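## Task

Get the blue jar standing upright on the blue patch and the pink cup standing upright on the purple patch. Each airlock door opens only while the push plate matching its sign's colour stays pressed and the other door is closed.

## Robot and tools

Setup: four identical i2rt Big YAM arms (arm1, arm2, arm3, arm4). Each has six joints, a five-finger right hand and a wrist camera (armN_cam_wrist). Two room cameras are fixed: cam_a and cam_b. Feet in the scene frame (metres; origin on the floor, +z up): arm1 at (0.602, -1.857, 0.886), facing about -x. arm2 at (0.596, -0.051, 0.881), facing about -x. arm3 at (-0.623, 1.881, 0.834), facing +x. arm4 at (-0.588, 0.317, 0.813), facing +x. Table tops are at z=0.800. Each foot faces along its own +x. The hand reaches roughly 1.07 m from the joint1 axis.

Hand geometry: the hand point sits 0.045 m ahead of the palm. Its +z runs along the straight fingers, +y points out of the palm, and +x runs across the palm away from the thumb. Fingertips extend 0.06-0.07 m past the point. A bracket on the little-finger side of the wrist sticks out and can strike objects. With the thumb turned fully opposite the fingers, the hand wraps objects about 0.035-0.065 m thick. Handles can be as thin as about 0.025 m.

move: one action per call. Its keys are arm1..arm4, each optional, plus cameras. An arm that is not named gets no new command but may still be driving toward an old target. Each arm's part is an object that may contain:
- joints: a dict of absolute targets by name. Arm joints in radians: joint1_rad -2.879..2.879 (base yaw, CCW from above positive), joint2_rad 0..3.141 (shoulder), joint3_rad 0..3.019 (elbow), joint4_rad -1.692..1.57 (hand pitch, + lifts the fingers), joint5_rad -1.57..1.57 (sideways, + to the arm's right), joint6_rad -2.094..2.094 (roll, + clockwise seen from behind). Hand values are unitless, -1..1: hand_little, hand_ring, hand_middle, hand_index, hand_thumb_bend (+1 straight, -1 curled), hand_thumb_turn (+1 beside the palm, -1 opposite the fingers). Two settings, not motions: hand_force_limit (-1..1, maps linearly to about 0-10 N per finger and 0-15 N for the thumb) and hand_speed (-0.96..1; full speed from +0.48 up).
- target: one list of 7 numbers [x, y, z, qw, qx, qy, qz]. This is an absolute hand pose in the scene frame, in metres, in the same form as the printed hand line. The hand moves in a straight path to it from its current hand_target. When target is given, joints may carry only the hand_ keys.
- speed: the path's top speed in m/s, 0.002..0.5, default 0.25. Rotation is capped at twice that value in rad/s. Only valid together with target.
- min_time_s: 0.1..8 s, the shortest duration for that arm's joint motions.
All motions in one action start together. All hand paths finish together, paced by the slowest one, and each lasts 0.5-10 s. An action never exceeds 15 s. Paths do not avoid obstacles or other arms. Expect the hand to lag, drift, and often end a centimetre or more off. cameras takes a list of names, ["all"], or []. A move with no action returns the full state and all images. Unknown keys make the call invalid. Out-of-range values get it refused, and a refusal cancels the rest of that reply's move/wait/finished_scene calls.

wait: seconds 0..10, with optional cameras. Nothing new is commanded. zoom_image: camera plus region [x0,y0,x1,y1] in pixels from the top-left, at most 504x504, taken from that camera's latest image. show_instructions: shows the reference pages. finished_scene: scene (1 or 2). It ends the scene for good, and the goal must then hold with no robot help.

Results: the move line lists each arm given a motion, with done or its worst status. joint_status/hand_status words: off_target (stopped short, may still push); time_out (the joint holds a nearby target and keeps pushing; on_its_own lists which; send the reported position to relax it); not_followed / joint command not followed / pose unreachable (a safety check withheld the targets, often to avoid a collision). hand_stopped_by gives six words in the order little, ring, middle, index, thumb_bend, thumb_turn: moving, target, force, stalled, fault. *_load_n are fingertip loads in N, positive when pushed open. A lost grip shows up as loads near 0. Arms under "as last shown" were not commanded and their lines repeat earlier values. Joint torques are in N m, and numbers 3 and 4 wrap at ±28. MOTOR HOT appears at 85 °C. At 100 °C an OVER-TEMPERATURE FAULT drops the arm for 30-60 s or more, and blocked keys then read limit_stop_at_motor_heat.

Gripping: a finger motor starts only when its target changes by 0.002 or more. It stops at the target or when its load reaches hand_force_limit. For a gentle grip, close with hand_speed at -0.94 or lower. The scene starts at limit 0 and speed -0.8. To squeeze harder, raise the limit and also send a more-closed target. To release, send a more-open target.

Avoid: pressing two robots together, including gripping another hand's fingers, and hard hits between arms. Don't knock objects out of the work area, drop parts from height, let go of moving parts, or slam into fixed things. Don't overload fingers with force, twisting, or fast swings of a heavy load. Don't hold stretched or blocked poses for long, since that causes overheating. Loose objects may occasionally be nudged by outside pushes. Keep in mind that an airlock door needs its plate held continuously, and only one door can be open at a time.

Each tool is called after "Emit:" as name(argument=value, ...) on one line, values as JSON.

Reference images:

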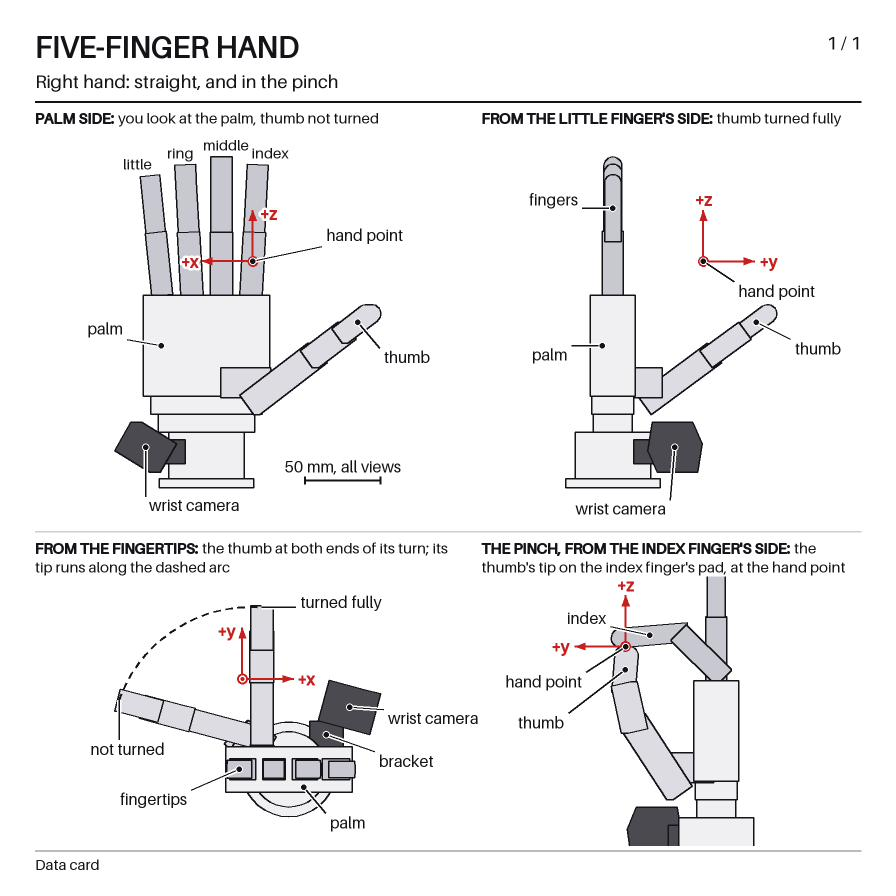

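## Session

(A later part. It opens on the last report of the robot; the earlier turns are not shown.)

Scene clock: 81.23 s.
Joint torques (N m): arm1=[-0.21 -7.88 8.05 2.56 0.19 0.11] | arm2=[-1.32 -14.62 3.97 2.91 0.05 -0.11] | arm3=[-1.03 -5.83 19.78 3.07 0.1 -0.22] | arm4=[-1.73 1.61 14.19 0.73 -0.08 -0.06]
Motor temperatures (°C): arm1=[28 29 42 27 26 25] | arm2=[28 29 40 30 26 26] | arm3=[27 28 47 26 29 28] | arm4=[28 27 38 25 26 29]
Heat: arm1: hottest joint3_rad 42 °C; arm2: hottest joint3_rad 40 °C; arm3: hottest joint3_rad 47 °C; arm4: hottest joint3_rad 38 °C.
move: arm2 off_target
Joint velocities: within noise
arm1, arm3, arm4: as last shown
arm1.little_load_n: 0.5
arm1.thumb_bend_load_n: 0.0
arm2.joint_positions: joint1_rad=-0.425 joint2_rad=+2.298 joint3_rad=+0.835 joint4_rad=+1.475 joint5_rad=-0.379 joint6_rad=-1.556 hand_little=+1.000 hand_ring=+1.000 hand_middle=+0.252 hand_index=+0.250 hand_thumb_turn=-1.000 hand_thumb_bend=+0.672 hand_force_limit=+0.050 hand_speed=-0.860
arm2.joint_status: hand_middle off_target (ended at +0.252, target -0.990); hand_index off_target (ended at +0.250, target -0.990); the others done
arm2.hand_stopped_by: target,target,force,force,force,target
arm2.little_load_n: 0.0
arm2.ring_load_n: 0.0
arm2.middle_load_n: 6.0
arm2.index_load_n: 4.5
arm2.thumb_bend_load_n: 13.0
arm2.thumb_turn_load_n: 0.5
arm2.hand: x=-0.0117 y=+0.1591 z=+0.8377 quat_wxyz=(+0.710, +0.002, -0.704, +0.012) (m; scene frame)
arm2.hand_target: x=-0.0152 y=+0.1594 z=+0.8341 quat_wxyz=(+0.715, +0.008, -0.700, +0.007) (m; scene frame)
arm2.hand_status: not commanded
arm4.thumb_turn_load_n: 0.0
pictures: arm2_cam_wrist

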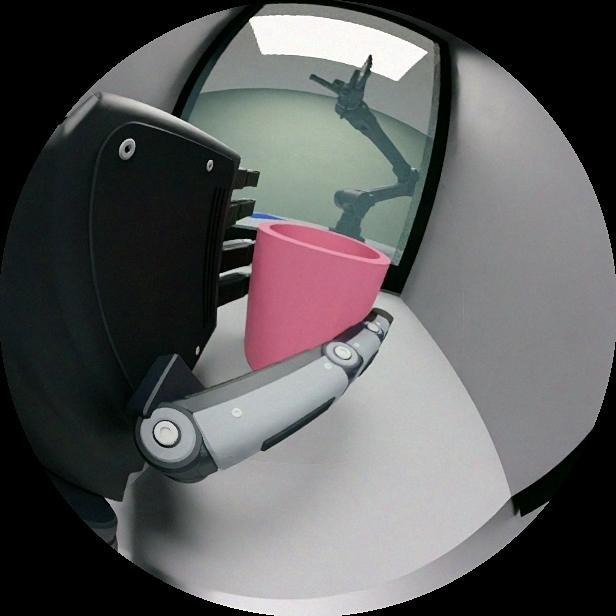

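Emit:
move(arm2={"target":[-0.005,0.165,1.04,0.7203,0,-0.6937,0],"speed":0.2}, arm4={"target":[-0.3,0.06,1.24,0,0.6947,0,0.7193],"speed":0.15}, cameras=["arm2_cam_wrist"])

Emit:
move(arm2={"target":[0.35,0.15,1.24,0.7203,0,-0.6937,0],"speed":0.3}, cameras=["arm2_cam_wrist","cam_a"])

Scene clock: 83.23 s.
Joint torques (N m): arm1=[-0.21 -7.94 8.06 2.55 0.2 0.11] | arm2=[-1.79 -15.62 6.34 1.76 0.08 -0.04] | arm3=[-1.03 -5.89 19.75 3.08 0.1 -0.23] | arm4=[-2.2 0.26 14.19 2.06 -0.09 0.03]
Motor temperatures (°C): arm1=[28 29 42 27 26 25] | arm2=[28 30 39 30 26 26] | arm3=[27 28 48 26 29 28] | arm4=[28 27 39 26 26 29]
Heat: arm1: hottest joint3_rad 42 °C; arm2: hottest joint3_rad 39 °C; arm3: hottest joint3_rad 48 °C; arm4: hottest joint3_rad 39 °C.
move: arm2 off_target; arm4 off_target
Joint velocities: within noise
arm1, arm3: as last shown
arm1.little_load_n: 0.0
arm1.thumb_turn_load_n: 0.0
arm2.joint_positions: joint1_rad=-0.436 joint2_rad=+1.743 joint3_rad=+0.743 joint4_rad=+1.018 joint5_rad=-0.362 joint6_rad=-1.554 hand_little=+1.000 hand_ring=+1.000 hand_middle=+0.252 hand_index=+0.250 hand_thumb_turn=-1.000 hand_thumb_bend=+0.672 hand_force_limit=+0.050 hand_speed=-0.860
arm2.joint_status: not commanded
arm2.hand_stopped_by: target,target,force,force,force,target
arm2.little_load_n: 0.0
arm2.ring_load_n: 0.0
arm2.middle_load_n: 5.5
arm2.index_load_n: 5.0
arm2.thumb_bend_load_n: 13.0
arm2.thumb_turn_load_n: 1.5
arm2.hand: x=-0.0042 y=+0.1675 z=+1.0215 quat_wxyz=(+0.712, -0.007, -0.702, +0.002) (m; scene frame)
arm2.hand_target: x=-0.0039 y=+0.1732 z=+1.0373 quat_wxyz=(+0.719, -0.007, -0.695, -0.005) (m; scene frame)
arm2.hand_status: off_target (0.019 m and 1.6 deg from the pose sent, 0.203 m and 2.2 deg at the start)
arm3.little_load_n: 0.0
arm4.joint_positions: joint1_rad=-1.156 joint2_rad=+0.656 joint3_rad=+0.661 joint4_rad=+0.002 joint5_rad=-1.127 joint6_rad=-1.481 hand_little=+1.000 hand_ring=+1.000 hand_middle=+1.000 hand_index=+1.000 hand_thumb_turn=-1.000 hand_thumb_bend=+1.000 hand_force_limit=+0.100 hand_speed=-0.550
arm4.joint_status: not commanded
arm4.hand_stopped_by: target,target,target,target,target,target
arm4.little_load_n: 0.0
arm4.ring_load_n: 0.0
arm4.middle_load_n: 0.0
arm4.index_load_n: 0.0
arm4.thumb_bend_load_n: 0.0
arm4.thumb_turn_load_n: 0.5
arm4.hand: x=-0.2982 y=+0.0638 z=+1.1963 quat_wxyz=(-0.027, +0.707, -0.027, +0.706) (m; scene frame)
arm4.hand_target: x=-0.2989 y=+0.0594 z=+1.2359 quat_wxyz=(-0.003, +0.696, -0.006, +0.718) (m; scene frame)
arm4.hand_status: off_target (0.044 m and 4.8 deg from the pose sent, 0.069 m and 2.2 deg at the start)
pictures: arm2_cam_wrist

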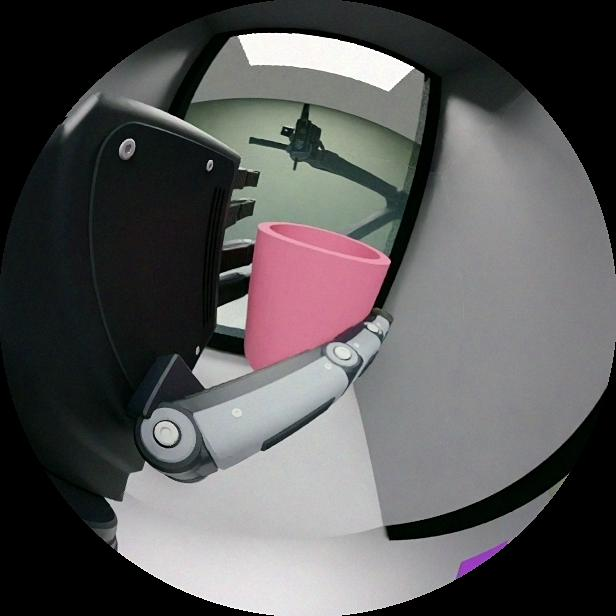

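Scene clock: 85.73 s.
Joint torques (N m): arm1=[-0.15 -8 8.06 2.54 0.2 0.1] | arm2=[-2.32 0.56 14.39 1.17 -0.02 0.07] | arm3=[-1.08 -5.83 19.77 3.07 0.1 -0.22] | arm4=[-1.9 0.15 14.27 2.14 -0.09 0.02]
Motor temperatures (°C): arm1=[28 29 41 27 26 25] | arm2=[28 29 40 30 26 26] | arm3=[27 28 49 26 29 28] | arm4=[28 27 39 26 26 29]
Heat: arm1: hottest joint3_rad 41 °C; arm2: hottest joint3_rad 40 °C; arm3: hottest joint3_rad 49 °C; arm4: hottest joint3_rad 39 °C.
move: arm2 off_target
Joint velocities: within noise
arm1, arm3, arm4: as last shown
arm2.joint_positions: joint1_rad=-1.268 joint2_rad=+0.370 joint3_rad=+0.406 joint4_rad=+0.073 joint5_rad=-1.216 joint6_rad=-1.418 hand_little=+1.000 hand_ring=+1.000 hand_middle=+0.252 hand_index=+0.250 hand_thumb_turn=-1.000 hand_thumb_bend=+0.672 hand_force_limit=+0.050 hand_speed=-0.860
arm2.joint_status: not commanded
arm2.hand_stopped_by: target,target,force,force,force,target
arm2.little_load_n: 0.0
arm2.ring_load_n: 0.0
arm2.middle_load_n: 5.5
arm2.index_load_n: 5.0
arm2.thumb_bend_load_n: 13.0
arm2.thumb_turn_load_n: 1.5
arm2.hand: x=+0.3444 y=+0.1436 z=+1.2052 quat_wxyz=(+0.718, -0.013, -0.695, +0.026) (m; scene frame)
arm2.hand_target: x=+0.3477 y=+0.1442 z=+1.2446 quat_wxyz=(+0.727, +0.003, -0.687, +0.003) (m; scene frame)
arm2.hand_status: off_target (0.036 m and 3.3 deg from the pose sent, 0.417 m and 1.6 deg at the start)
arm4.joint_positions: joint1_rad=-1.153 joint2_rad=+0.656 joint3_rad=+0.661 joint4_rad=+0.002 joint5_rad=-1.139 joint6_rad=-1.481 hand_little=+1.000 hand_ring=+1.000 hand_middle=+1.000 hand_index=+1.000 hand_thumb_turn=-1.000 hand_thumb_bend=+1.000 hand_force_limit=+0.100 hand_speed=-0.550
arm4.hand: x=-0.2968 y=+0.0671 z=+1.1962 quat_wxyz=(-0.032, +0.707, -0.022, +0.706) (m; scene frame)
arm4.hand_target: x=-0.2974 y=+0.0626 z=+1.2357 quat_wxyz=(-0.008, +0.696, +0.000, +0.718) (m; scene frame)
pictures: arm2_cam_wrist, cam_a

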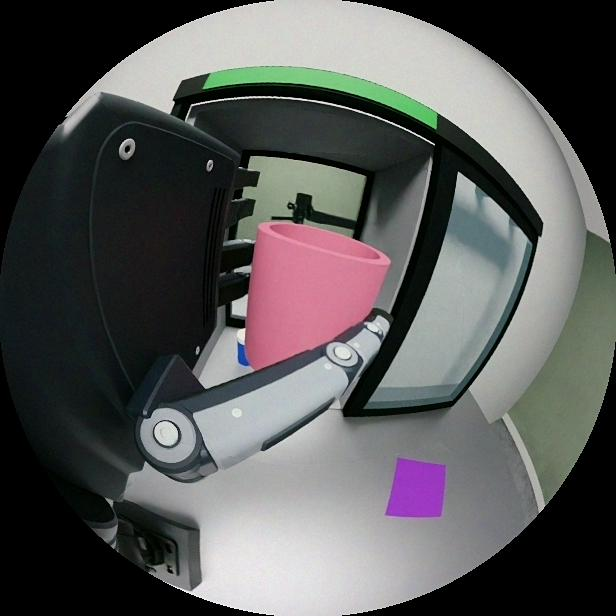

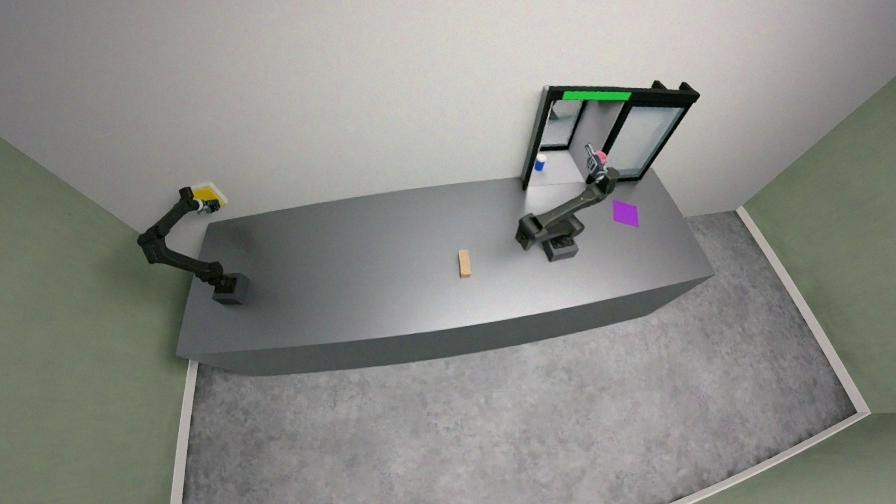

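Emit:
move(arm1={"target":[0.085,-2.012,1.01,-0.2706,0.6533,0.6533,-0.2706],"speed":0.12}, arm2={"target":[0.415,0.49,0.98,-0.5868,0.4046,0.5569,0.4264],"speed":0.25}, arm3={"target":[-0.19,2.008,0.99,0.2706,-0.6533,0.6533,-0.2706],"speed":0.15}, arm4={"target":[-0.3,0.035,1.24,0,0.69,0,0.7238],"speed":0.15}, cameras=["arm2_cam_wrist","arm4_cam_wrist","cam_a","cam_b"])

Scene clock: 89.50 s.
Joint torques (N m): arm1=[-3.49 -4.89 17.72 2.55 0.05 -0.26] | arm2=[-0.26 -11.28 6.86 3.52 0.08 -0.36] | arm3=[1.38 -9 9.8 2.65 0.4 0.11] | arm4=[-2.14 -0.09 14.12 2.02 -0.06 0.11]
Motor temperatures (°C): arm1=[28 29 42 27 26 25] | arm2=[28 29 40 30 26 27] | arm3=[27 28 49 26 29 28] | arm4=[28 27 40 26 26 29]
Heat: arm1: hottest joint3_rad 42 °C; arm2: hottest joint3_rad 40 °C; arm3: hottest joint3_rad 49 °C; arm4: hottest joint3_rad 40 °C.
move: arm1 off_target; arm2 off_target; arm3 off_target; arm4 off_target
Joint velocities: within noise
arm1.joint_positions: joint1_rad=+0.433 joint2_rad=+1.380 joint3_rad=+0.894 joint4_rad=-0.407 joint5_rad=+0.203 joint6_rad=+0.222 hand_little=-1.000 hand_ring=-1.000 hand_middle=-1.000 hand_index=-1.000 hand_thumb_turn=+1.000 hand_thumb_bend=+1.000 hand_force_limit=+0.000 hand_speed=-0.300
arm1.joint_status: not commanded
arm1.hand_stopped_by: target,target,target,target,target,target
arm1.little_load_n: 0.0
arm1.ring_load_n: 0.0
arm1.middle_load_n: 0.0
arm1.index_load_n: 0.0
arm1.thumb_bend_load_n: -0.5
arm1.thumb_turn_load_n: 0.0
arm1.hand: x=+0.1429 y=-2.0152 z=+0.9784 quat_wxyz=(-0.245, +0.653, +0.674, -0.243) (m; scene frame)
arm1.hand_target: x=+0.0933 y=-2.0155 z=+1.0108 quat_wxyz=(-0.269, +0.650, +0.657, -0.272) (m; scene frame)
arm1.hand_status: off_target (0.066 m and 4.9 deg from the pose sent, 0.074 m and 1.4 deg at the start)
arm2.joint_positions: joint1_rad=-1.159 joint2_rad=+1.816 joint3_rad=+0.539 joint4_rad=+1.266 joint5_rad=+0.167 joint6_rad=-1.539 hand_little=+1.000 hand_ring=+1.000 hand_middle=+0.252 hand_index=+0.250 hand_thumb_turn=-1.000 hand_thumb_bend=+0.672 hand_force_limit=+0.050 hand_speed=-0.860
arm2.joint_status: not commanded
arm2.hand_stopped_by: target,target,force,force,force,target
arm2.little_load_n: 0.0
arm2.ring_load_n: 0.0
arm2.middle_load_n: 5.5
arm2.index_load_n: 5.5
arm2.thumb_bend_load_n: 13.0
arm2.thumb_turn_load_n: 2.0
arm2.hand: x=+0.4244 y=+0.4754 z=+0.9587 quat_wxyz=(+0.573, -0.427, -0.570, -0.406) (m; scene frame)
arm2.hand_target: x=+0.4118 y=+0.4865 z=+0.9769 quat_wxyz=(+0.587, -0.404, -0.560, -0.422) (m; scene frame)
arm2.hand_status: off_target (0.027 m and 4.1 deg from the pose sent, 0.419 m and 73.2 deg at the start)
arm3.joint_positions: joint1_rad=+0.303 joint2_rad=+1.178 joint3_rad=+0.862 joint4_rad=-0.521 joint5_rad=+0.186 joint6_rad=+0.174 hand_little=-1.000 hand_ring=-1.000 hand_middle=-1.000 hand_index=-1.000 hand_thumb_turn=+1.000 hand_thumb_bend=+1.000 hand_force_limit=+0.000 hand_speed=-0.300
arm3.joint_status: not commanded
arm3.hand_stopped_by: target,target,target,target,target,target
arm3.little_load_n: 0.0
arm3.ring_load_n: 0.0
arm3.middle_load_n: 0.0
arm3.index_load_n: 0.0
arm3.thumb_bend_load_n: 0.0
arm3.thumb_turn_load_n: -0.5
arm3.hand: x=-0.1939 y=+2.0020 z=+0.9822 quat_wxyz=(-0.253, +0.665, -0.650, +0.265) (m; scene frame)
arm3.hand_target: x=-0.1893 y=+2.0067 z=+0.9903 quat_wxyz=(-0.270, +0.657, -0.649, +0.273) (m; scene frame)
arm3.hand_status: off_target (0.011 m and 2.5 deg from the pose sent, 0.048 m and 4.8 deg at the start)
arm4.joint_positions: joint1_rad=-1.205 joint2_rad=+0.722 joint3_rad=+0.672 joint4_rad=+0.114 joint5_rad=-1.181 joint6_rad=-1.447 hand_little=+1.000 hand_ring=+1.000 hand_middle=+1.000 hand_index=+1.000 hand_thumb_turn=-1.000 hand_thumb_bend=+1.000 hand_force_limit=+0.100 hand_speed=-0.550
arm4.joint_status: not commanded
arm4.hand_stopped_by: target,target,target,target,target,target
arm4.little_load_n: 0.0
arm4.ring_load_n: 0.0
arm4.middle_load_n: 0.0
arm4.index_load_n: 0.0
arm4.thumb_bend_load_n: 0.0
arm4.thumb_turn_load_n: 0.5
arm4.hand: x=-0.2999 y=+0.0426 z=+1.2012 quat_wxyz=(-0.022, +0.700, -0.018, +0.714) (m; scene frame)
arm4.hand_target: x=-0.3008 y=+0.0365 z=+1.2383 quat_wxyz=(+0.000, +0.690, +0.000, +0.724) (m; scene frame)
arm4.hand_status: off_target (0.040 m and 3.7 deg from the pose sent, 0.054 m and 5.3 deg at the start)
pictures: arm2_cam_wrist, arm4_cam_wrist, cam_a, cam_b

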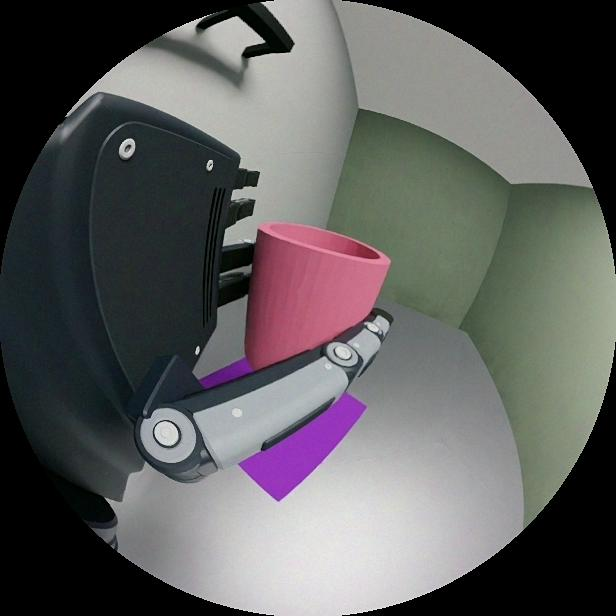

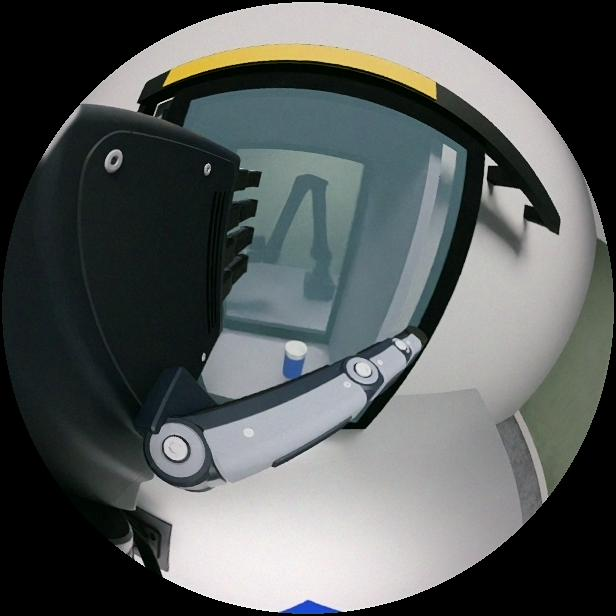

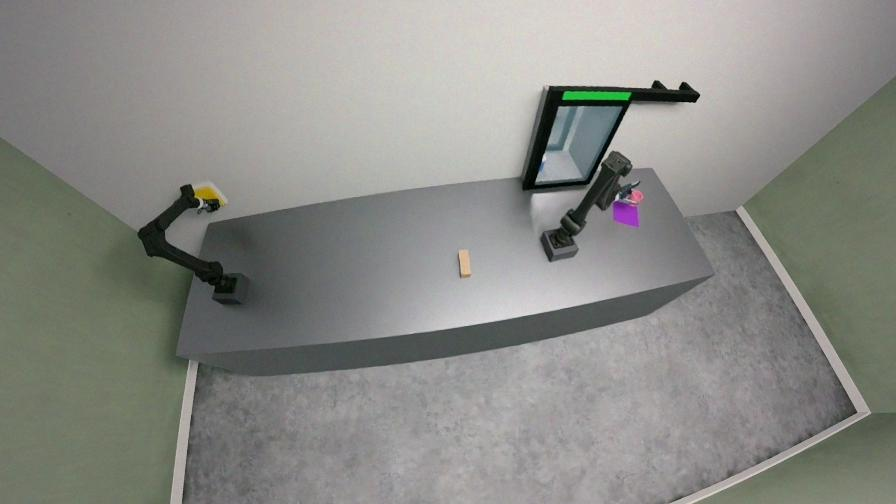

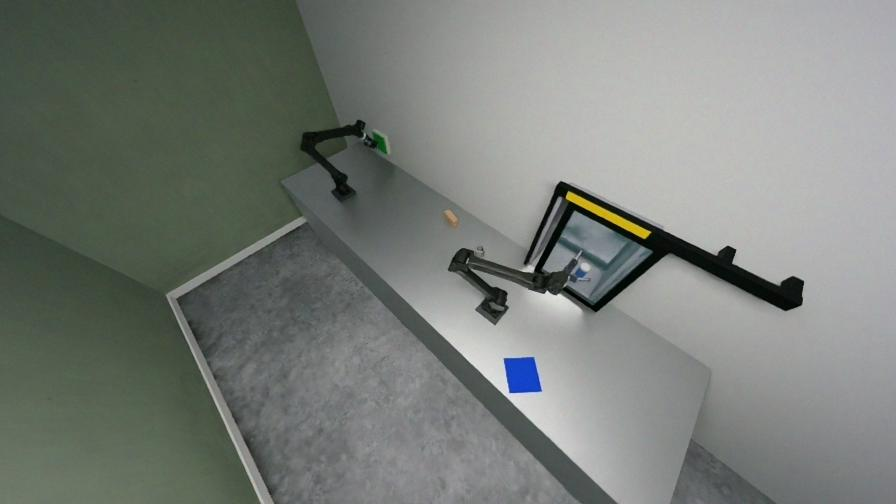

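Emit:
move(arm2={"target":[0.406,0.505,0.862,-0.5868,0.4046,0.5569,0.4264],"speed":0.1}, cameras=["arm2_cam_wrist","arm4_cam_wrist"])

Scene clock: 91.77 s.
Joint torques (N m): arm1=[-3.49 -4.84 17.73 2.55 0.05 -0.26] | arm2=[-0.5 -13.92 3.85 3.55 0.1 -0.34] | arm3=[1.38 -8.94 9.78 2.63 0.4 0.11] | arm4=[-2.32 0.09 14.24 2 -0.09 0.06]
Motor temperatures (°C): arm1=[28 29 43 27 26 25] | arm2=[28 29 40 30 26 27] | arm3=[27 28 49 26 29 28] | arm4=[28 27 40 26 26 29]
Heat: arm1: hottest joint3_rad 43 °C; arm2: hottest joint3_rad 40 °C; arm3: hottest joint3_rad 49 °C; arm4: hottest joint3_rad 40 °C.
move: arm2 off_target
Joint velocities: within noise
arm1, arm3, arm4: as last shown
arm1.little_load_n: 0.5
arm1.index_load_n: 0.5
arm1.thumb_bend_load_n: 0.0
arm1.thumb_turn_load_n: -0.5
arm2.joint_positions: joint1_rad=-1.157 joint2_rad=+2.220 joint3_rad=+0.679 joint4_rad=+1.525 joint5_rad=+0.177 joint6_rad=-1.540 hand_little=+1.000 hand_ring=+1.000 hand_middle=+0.252 hand_index=+0.250 hand_thumb_turn=-1.000 hand_thumb_bend=+0.672 hand_force_limit=+0.050 hand_speed=-0.860
arm2.joint_status: not commanded
arm2.hand_stopped_by: target,target,force,force,force,target
arm2.little_load_n: 0.0
arm2.ring_load_n: -0.5
arm2.middle_load_n: 5.5
arm2.index_load_n: 5.0
arm2.thumb_bend_load_n: 13.0
arm2.thumb_turn_load_n: 2.0
arm2.hand: x=+0.4140 y=+0.4977 z=+0.8511 quat_wxyz=(+0.570, -0.430, -0.570, -0.407) (m; scene frame)
arm2.hand_target: x=+0.4055 y=+0.5038 z=+0.8619 quat_wxyz=(+0.580, -0.411, -0.563, -0.422) (m; scene frame)
arm2.hand_status: off_target (0.015 m and 4.4 deg from the pose sent, 0.103 m and 4.1 deg at the start; a joint's target at an end of its range on 25 of 56 steps)
arm3.thumb_turn_load_n: 0.0
pictures: arm2_cam_wrist, arm4_cam_wrist

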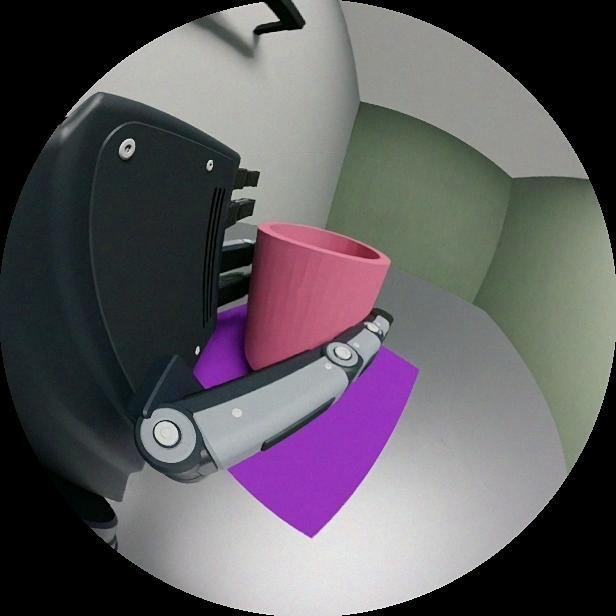

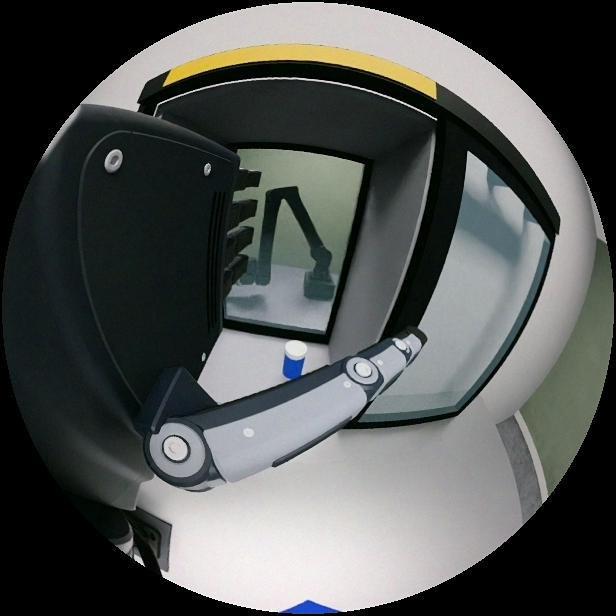

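Emit:
move(arm2={"target":[0.406,0.501,0.844,-0.5868,0.4046,0.5569,0.4264],"speed":0.08}, arm4={"target":[0.0,0.027,0.975,0,0.6947,0,0.7193],"speed":0.2}, cameras=["arm2_cam_wrist","arm4_cam_wrist"])

Scene clock: 94.83 s.
Joint torques (N m): arm1=[-3.55 -4.89 17.7 2.55 0.05 -0.26] | arm2=[-0.32 -13.74 3.63 3.54 0.11 -0.26] | arm3=[1.38 -8.88 9.78 2.63 0.39 0.11] | arm4=[-0.32 -9.35 9.42 2.55 0.23 -0.19]
Motor temperatures (°C): arm1=[28 29 44 27 26 25] | arm2=[28 29 39 30 26 27] | arm3=[27 28 48 26 29 28] | arm4=[28 27 39 26 26 29]
Heat: arm1: hottest joint3_rad 44 °C; arm2: hottest joint3_rad 39 °C; arm3: hottest joint3_rad 48 °C; arm4: hottest joint3_rad 39 °C.
move: arm2 off_target; arm4 off_target
Joint velocities: within noise
arm1, arm3: as last shown
arm1.little_load_n: 0.0
arm1.thumb_turn_load_n: 0.0
arm2.joint_positions: joint1_rad=-1.156 joint2_rad=+2.249 joint3_rad=+0.687 joint4_rad=+1.525 joint5_rad=+0.187 joint6_rad=-1.540 hand_little=+1.000 hand_ring=+1.000 hand_middle=+0.252 hand_index=+0.250 hand_thumb_turn=-1.000 hand_thumb_bend=+0.672 hand_force_limit=+0.050 hand_speed=-0.860
arm2.joint_status: not commanded
arm2.hand_stopped_by: target,target,force,force,force,target
arm2.little_load_n: 0.0
arm2.ring_load_n: 0.0
arm2.middle_load_n: 5.5
arm2.index_load_n: 5.0
arm2.thumb_bend_load_n: 13.0
arm2.thumb_turn_load_n: 2.0
arm2.hand: x=+0.4162 y=+0.4960 z=+0.8372 quat_wxyz=(+0.561, -0.435, -0.575, -0.407) (m; scene frame)
arm2.hand_target: x=+0.4059 y=+0.5007 z=+0.8448 quat_wxyz=(+0.572, -0.419, -0.569, -0.417) (m; scene frame)
arm2.hand_status: off_target (0.013 m and 5.5 deg from the pose sent, 0.011 m and 4.4 deg at the start; a joint's target at an end of its range on 86 of 87 steps)
arm4.joint_positions: joint1_rad=-0.562 joint2_rad=+1.722 joint3_rad=+0.747 joint4_rad=+0.953 joint5_rad=-0.518 joint6_rad=-1.542 hand_little=+1.000 hand_ring=+1.000 hand_middle=+1.000 hand_index=+1.000 hand_thumb_turn=-1.000 hand_thumb_bend=+1.000 hand_force_limit=+0.100 hand_speed=-0.550
arm4.joint_status: not commanded
arm4.hand_stopped_by: target,target,target,target,target,target
arm4.little_load_n: 0.0
arm4.ring_load_n: 0.0
arm4.middle_load_n: 0.0
arm4.index_load_n: 0.0
arm4.thumb_bend_load_n: 0.0
arm4.thumb_turn_load_n: 0.0
arm4.hand: x=-0.0209 y=+0.0341 z=+0.9524 quat_wxyz=(-0.006, +0.715, -0.017, +0.699) (m; scene frame)
arm4.hand_target: x=-0.0046 y=+0.0302 z=+0.9729 quat_wxyz=(+0.007, +0.699, -0.001, +0.715) (m; scene frame)
arm4.hand_status: off_target (0.032 m and 3.9 deg from the pose sent, 0.376 m and 3.4 deg at the start)
pictures: arm2_cam_wrist, arm4_cam_wrist

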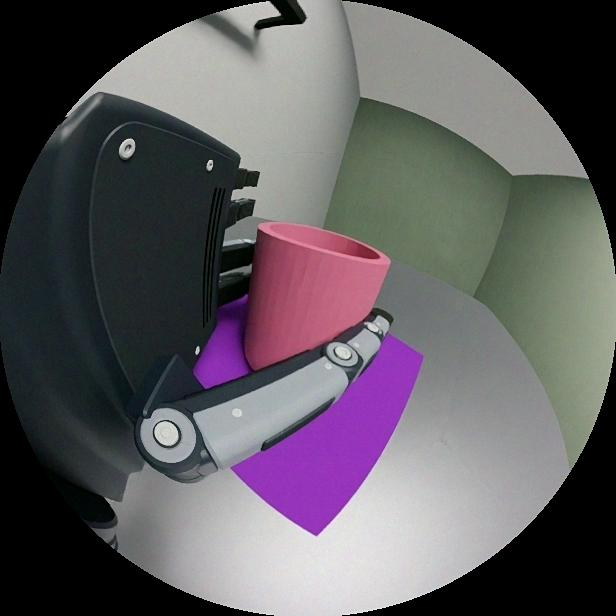

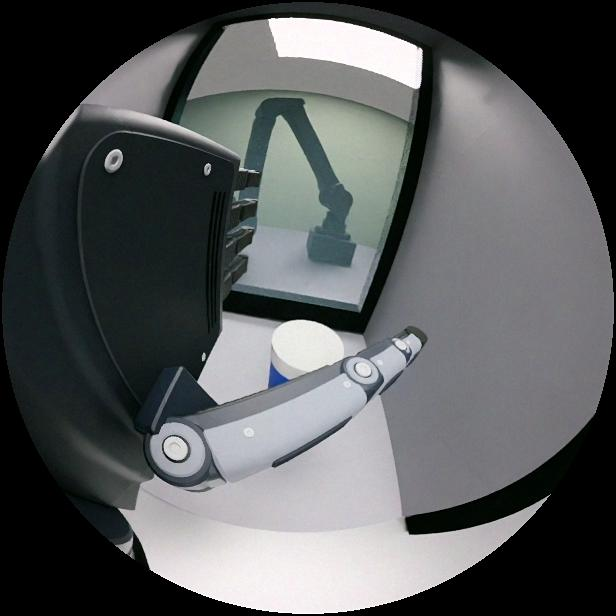

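Emit:
move(arm2={"target":[0.406,0.501,0.833,-0.5868,0.4046,0.5569,0.4264],"speed":0.06}, arm4={"target":[0.002,0.016,0.95,0,0.69,0,0.7238],"speed":0.1}, cameras=["arm2_cam_wrist","arm4_cam_wrist"])

Scene clock: 96.30 s.
Joint torques (N m): arm1=[-3.49 -4.89 17.7 2.56 0.05 -0.26] | arm2=[-0.32 -13.27 3.44 3.11 0.07 -0.22] | arm3=[1.32 -8.94 9.8 2.63 0.4 0.11] | arm4=[-1.9 -9.93 8.75 2.55 -0.11 0.07]
Motor temperatures (°C): arm1=[28 29 44 27 25 25] | arm2=[28 29 39 30 26 27] | arm3=[27 28 48 26 29 28] | arm4=[28 27 39 26 26 29]
Heat: arm1: hottest joint3_rad 44 °C; arm2: hottest joint3_rad 39 °C; arm3: hottest joint3_rad 48 °C; arm4: hottest joint3_rad 39 °C.
move: arm2 off_target; arm4 off_target
Joint velocities: within noise
arm1, arm3: as last shown
arm1.little_load_n: 0.5
arm2.joint_positions: joint1_rad=-1.156 joint2_rad=+2.267 joint3_rad=+0.700 joint4_rad=+1.536 joint5_rad=+0.194 joint6_rad=-1.540 hand_little=+1.000 hand_ring=+1.000 hand_middle=+0.252 hand_index=+0.250 hand_thumb_turn=-1.000 hand_thumb_bend=+0.672 hand_force_limit=+0.050 hand_speed=-0.860
arm2.joint_status: not commanded
arm2.hand_stopped_by: target,target,force,force,force,target
arm2.little_load_n: 0.0
arm2.ring_load_n: 0.0
arm2.middle_load_n: 5.5
arm2.index_load_n: 5.0
arm2.thumb_bend_load_n: 13.0
arm2.thumb_turn_load_n: 1.5
arm2.hand: x=+0.4160 y=+0.4987 z=+0.8333 quat_wxyz=(+0.561, -0.436, -0.572, -0.410) (m; scene frame)
arm2.hand_target: x=+0.4073 y=+0.5008 z=+0.8326 quat_wxyz=(+0.567, -0.424, -0.572, -0.416) (m; scene frame)
arm2.hand_status: off_target (0.010 m and 5.3 deg from the pose sent, 0.012 m and 5.5 deg at the start; a joint's target at an end of its range on 36 of 36 steps)
arm4.joint_positions: joint1_rad=-0.567 joint2_rad=+1.818 joint3_rad=+0.778 joint4_rad=+1.053 joint5_rad=-0.555 joint6_rad=-1.542 hand_little=+1.000 hand_ring=+1.000 hand_middle=+1.000 hand_index=+1.000 hand_thumb_turn=-1.000 hand_thumb_bend=+1.000 hand_force_limit=+0.100 hand_speed=-0.550
arm4.joint_status: not commanded
arm4.hand_stopped_by: target,target,target,target,target,target
arm4.little_load_n: 0.0
arm4.ring_load_n: 0.0
arm4.middle_load_n: 0.0
arm4.index_load_n: 0.0
arm4.thumb_bend_load_n: 0.0
arm4.thumb_turn_load_n: 0.5
arm4.hand: x=-0.0077 y=+0.0311 z=+0.9344 quat_wxyz=(-0.011, +0.705, +0.000, +0.709) (m; scene frame)
arm4.hand_target: x=+0.0021 y=+0.0183 z=+0.9507 quat_wxyz=(-0.004, +0.690, +0.004, +0.724) (m; scene frame)
arm4.hand_status: off_target (0.024 m and 2.8 deg from the pose sent, 0.029 m and 4.6 deg at the start)
pictures: arm2_cam_wrist, arm4_cam_wrist

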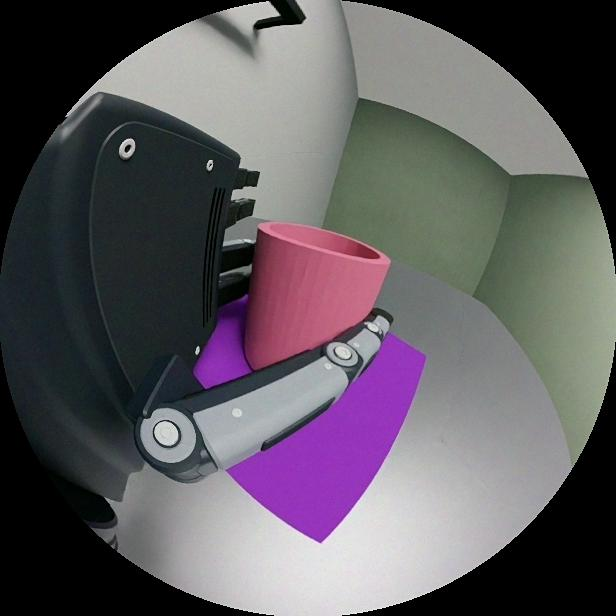

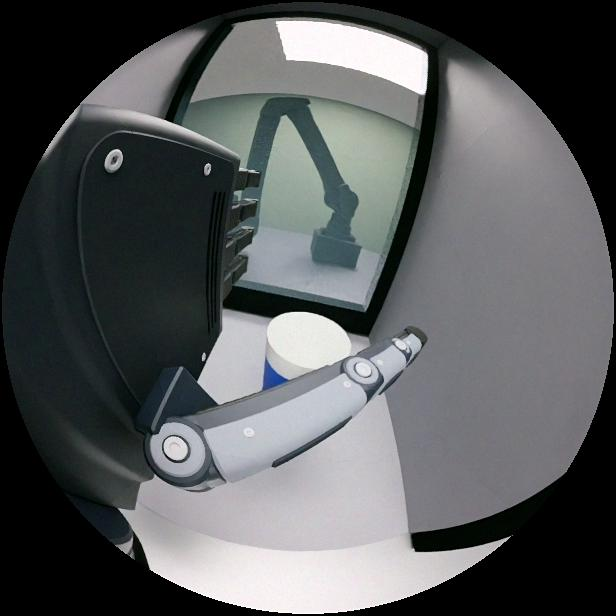

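Emit:
move(arm2={"joints":{"hand_speed":-0.5,"hand_middle":1,"hand_index":1,"hand_thumb_bend":1}}, arm4={"target":[-0.009,0.007,0.945,0,0.69,0,0.7238],"speed":0.08}, cameras=["arm2_cam_wrist","arm4_cam_wrist"])

Scene clock: 97.57 s.
Joint torques (N m): arm1=[-3.43 -4.95 17.7 2.56 0.05 -0.26] | arm2=[-0.38 -13.27 3 2.93 0.06 -0.2] | arm3=[1.38 -8.88 9.8 2.63 0.41 0.11] | arm4=[-1.67 -9.7 7.61 2.56 -0.07 0.08]
Motor temperatures (°C): arm1=[28 29 45 27 25 25] | arm2=[28 29 39 30 26 27] | arm3=[27 28 48 26 29 28] | arm4=[28 27 39 26 26 29]
Heat: arm1: hottest joint3_rad 45 °C; arm2: hottest joint3_rad 39 °C; arm3: hottest joint3_rad 48 °C; arm4: hottest joint3_rad 39 °C.
move: arm2 done; arm4 off_target
Joint velocities: within noise
arm1, arm3: as last shown
arm1.index_load_n: 0.0
arm1.thumb_turn_load_n: -0.5
arm2.joint_positions: joint1_rad=-1.154 joint2_rad=+2.267 joint3_rad=+0.707 joint4_rad=+1.541 joint5_rad=+0.190 joint6_rad=-1.542 hand_little=+1.000 hand_ring=+1.000 hand_middle=+1.000 hand_index=+1.000 hand_thumb_turn=-1.000 hand_thumb_bend=+1.000 hand_force_limit=+0.050 hand_speed=-0.500
arm2.joint_status: all done
arm2.hand_stopped_by: target,target,target,target,target,target
arm2.little_load_n: 0.0
arm2.ring_load_n: 0.0
arm2.middle_load_n: 0.0
arm2.index_load_n: 0.0
arm2.thumb_bend_load_n: 0.0
arm2.thumb_turn_load_n: 0.0
arm2.hand: x=+0.4133 y=+0.5009 z=+0.8361 quat_wxyz=(+0.566, -0.433, -0.570, -0.410) (m; scene frame)
arm2.hand_target: x=+0.4058 y=+0.5007 z=+0.8328 quat_wxyz=(+0.568, -0.422, -0.572, -0.414) (m; scene frame)
arm2.hand_status: not commanded
arm4.joint_positions: joint1_rad=-0.597 joint2_rad=+1.826 joint3_rad=+0.778 joint4_rad=+1.072 joint5_rad=-0.575 joint6_rad=-1.542 hand_little=+1.000 hand_ring=+1.000 hand_middle=+1.000 hand_index=+1.000 hand_thumb_turn=-1.000 hand_thumb_bend=+1.000 hand_force_limit=+0.100 hand_speed=-0.550
arm4.joint_status: not commanded
arm4.hand_stopped_by: target,target,target,target,target,target
arm4.little_load_n: 0.0
arm4.ring_load_n: 0.0
arm4.middle_load_n: -0.5
arm4.index_load_n: 0.0
arm4.thumb_bend_load_n: 0.0
arm4.thumb_turn_load_n: 0.0
arm4.hand: x=-0.0152 y=+0.0171 z=+0.9351 quat_wxyz=(-0.005, +0.702, -0.001, +0.712) (m; scene frame)
arm4.hand_target: x=-0.0093 y=+0.0069 z=+0.9442 quat_wxyz=(+0.000, +0.691, +0.000, +0.723) (m; scene frame)
arm4.hand_status: off_target (0.015 m and 1.9 deg from the pose sent, 0.026 m and 2.8 deg at the start)
pictures: arm2_cam_wrist, arm4_cam_wrist

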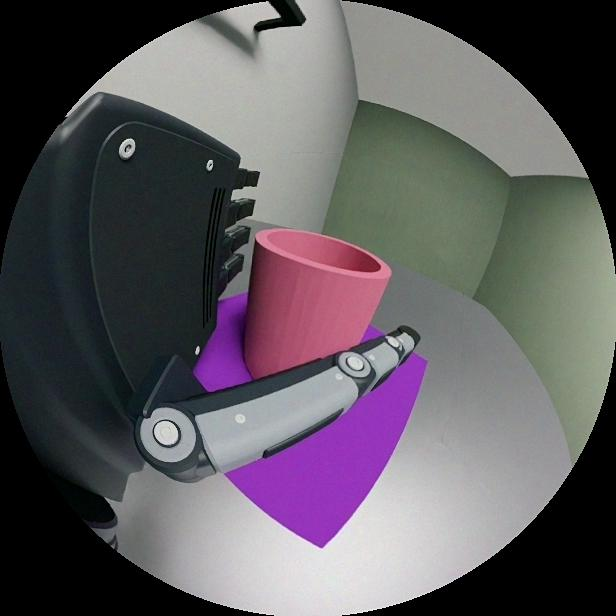

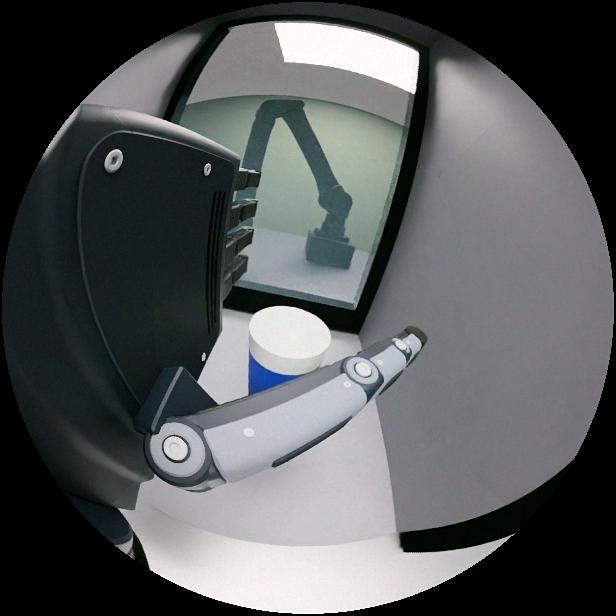

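Emit:
move(arm2={"target":[0.406,0.503,0.98,-0.5747,0.422,0.572,0.414],"speed":0.12}, arm4={"target":[-0.014,0.007,0.852,0,0.6925,0,0.7214],"speed":0.12}, cameras=["arm2_cam_wrist","arm4_cam_wrist","cam_a"])

Scene clock: 99.83 s.
Joint torques (N m): arm1=[-3.49 -4.89 17.73 2.56 0.05 -0.26] | arm2=[-0.79 -14.33 4.12 1.32 -0.11 -0.17] | arm3=[1.38 -8.94 9.78 2.65 0.4 0.11] | arm4=[-2.43 -10.87 6.12 2.65 -0.1 0.03]
Motor temperatures (°C): arm1=[28 29 46 27 25 25] | arm2=[28 29 39 30 26 27] | arm3=[27 28 47 26 29 28] | arm4=[28 27 38 26 26 29]
Heat: arm1: hottest joint3_rad 46 °C; arm2: hottest joint3_rad 39 °C; arm3: hottest joint3_rad 47 °C; arm4: hottest joint3_rad 38 °C.
move: arm2 done; arm4 off_target
Joint velocities: within noise
arm1, arm3: as last shown
arm1.little_load_n: 0.0
arm1.index_load_n: 0.5
arm1.thumb_bend_load_n: -0.5
arm1.thumb_turn_load_n: 0.0
arm2.joint_positions: joint1_rad=-1.154 joint2_rad=+1.813 joint3_rad=+0.642 joint4_rad=+1.185 joint5_rad=+0.189 joint6_rad=-1.542 hand_little=+1.000 hand_ring=+1.000 hand_middle=+1.000 hand_index=+1.000 hand_thumb_turn=-1.000 hand_thumb_bend=+1.000 hand_force_limit=+0.050 hand_speed=-0.500
arm2.joint_status: not commanded
arm2.hand_stopped_by: target,target,target,target,target,target
arm2.little_load_n: 0.0
arm2.ring_load_n: 0.0
arm2.middle_load_n: 0.0
arm2.index_load_n: 0.0
arm2.thumb_bend_load_n: 0.0
arm2.thumb_turn_load_n: 0.0
arm2.hand: x=+0.4088 y=+0.5081 z=+0.9792 quat_wxyz=(+0.577, -0.427, -0.559, -0.415) (m; scene frame)
arm2.hand_target: x=+0.4069 y=+0.5044 z=+0.9794 quat_wxyz=(+0.572, -0.422, -0.568, -0.415) (m; scene frame)
arm2.hand_status: done (0.006 m and 1.5 deg from the pose sent, 0.144 m and 1.6 deg at the start)
arm3.thumb_turn_load_n: -0.5
arm4.joint_positions: joint1_rad=-0.599 joint2_rad=+2.079 joint3_rad=+0.778 joint4_rad=+1.313 joint5_rad=-0.578 joint6_rad=-1.542 hand_little=+1.000 hand_ring=+1.000 hand_middle=+1.000 hand_index=+1.000 hand_thumb_turn=-1.000 hand_thumb_bend=+1.000 hand_force_limit=+0.100 hand_speed=-0.550
arm4.joint_status: not commanded
arm4.hand_stopped_by: target,target,target,target,target,target
arm4.little_load_n: 0.0
arm4.ring_load_n: 0.0
arm4.middle_load_n: 0.0
arm4.index_load_n: 0.0
arm4.thumb_bend_load_n: 0.0
arm4.thumb_turn_load_n: 0.5
arm4.hand: x=-0.0218 y=+0.0199 z=+0.8431 quat_wxyz=(-0.008, +0.705, -0.003, +0.709) (m; scene frame)
arm4.hand_target: x=-0.0151 y=+0.0080 z=+0.8531 quat_wxyz=(+0.000, +0.693, +0.000, +0.721) (m; scene frame)
arm4.hand_status: off_target (0.018 m and 2.3 deg from the pose sent, 0.084 m and 1.6 deg at the start)
pictures: arm2_cam_wrist, arm4_cam_wrist, cam_a

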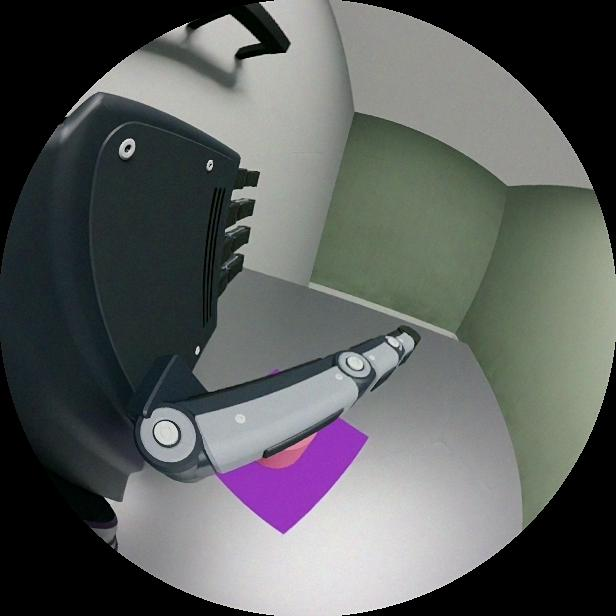

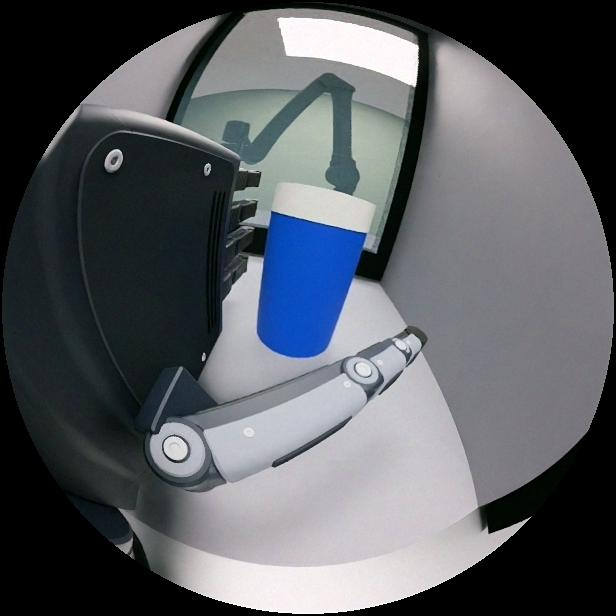

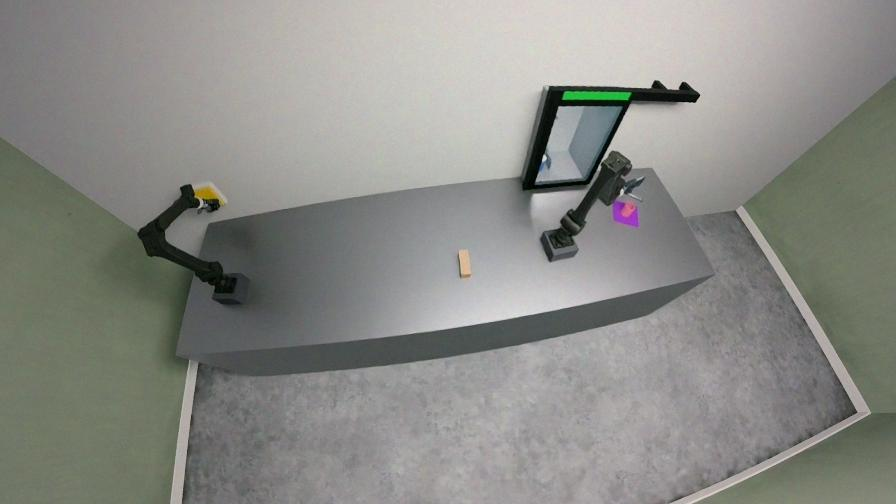

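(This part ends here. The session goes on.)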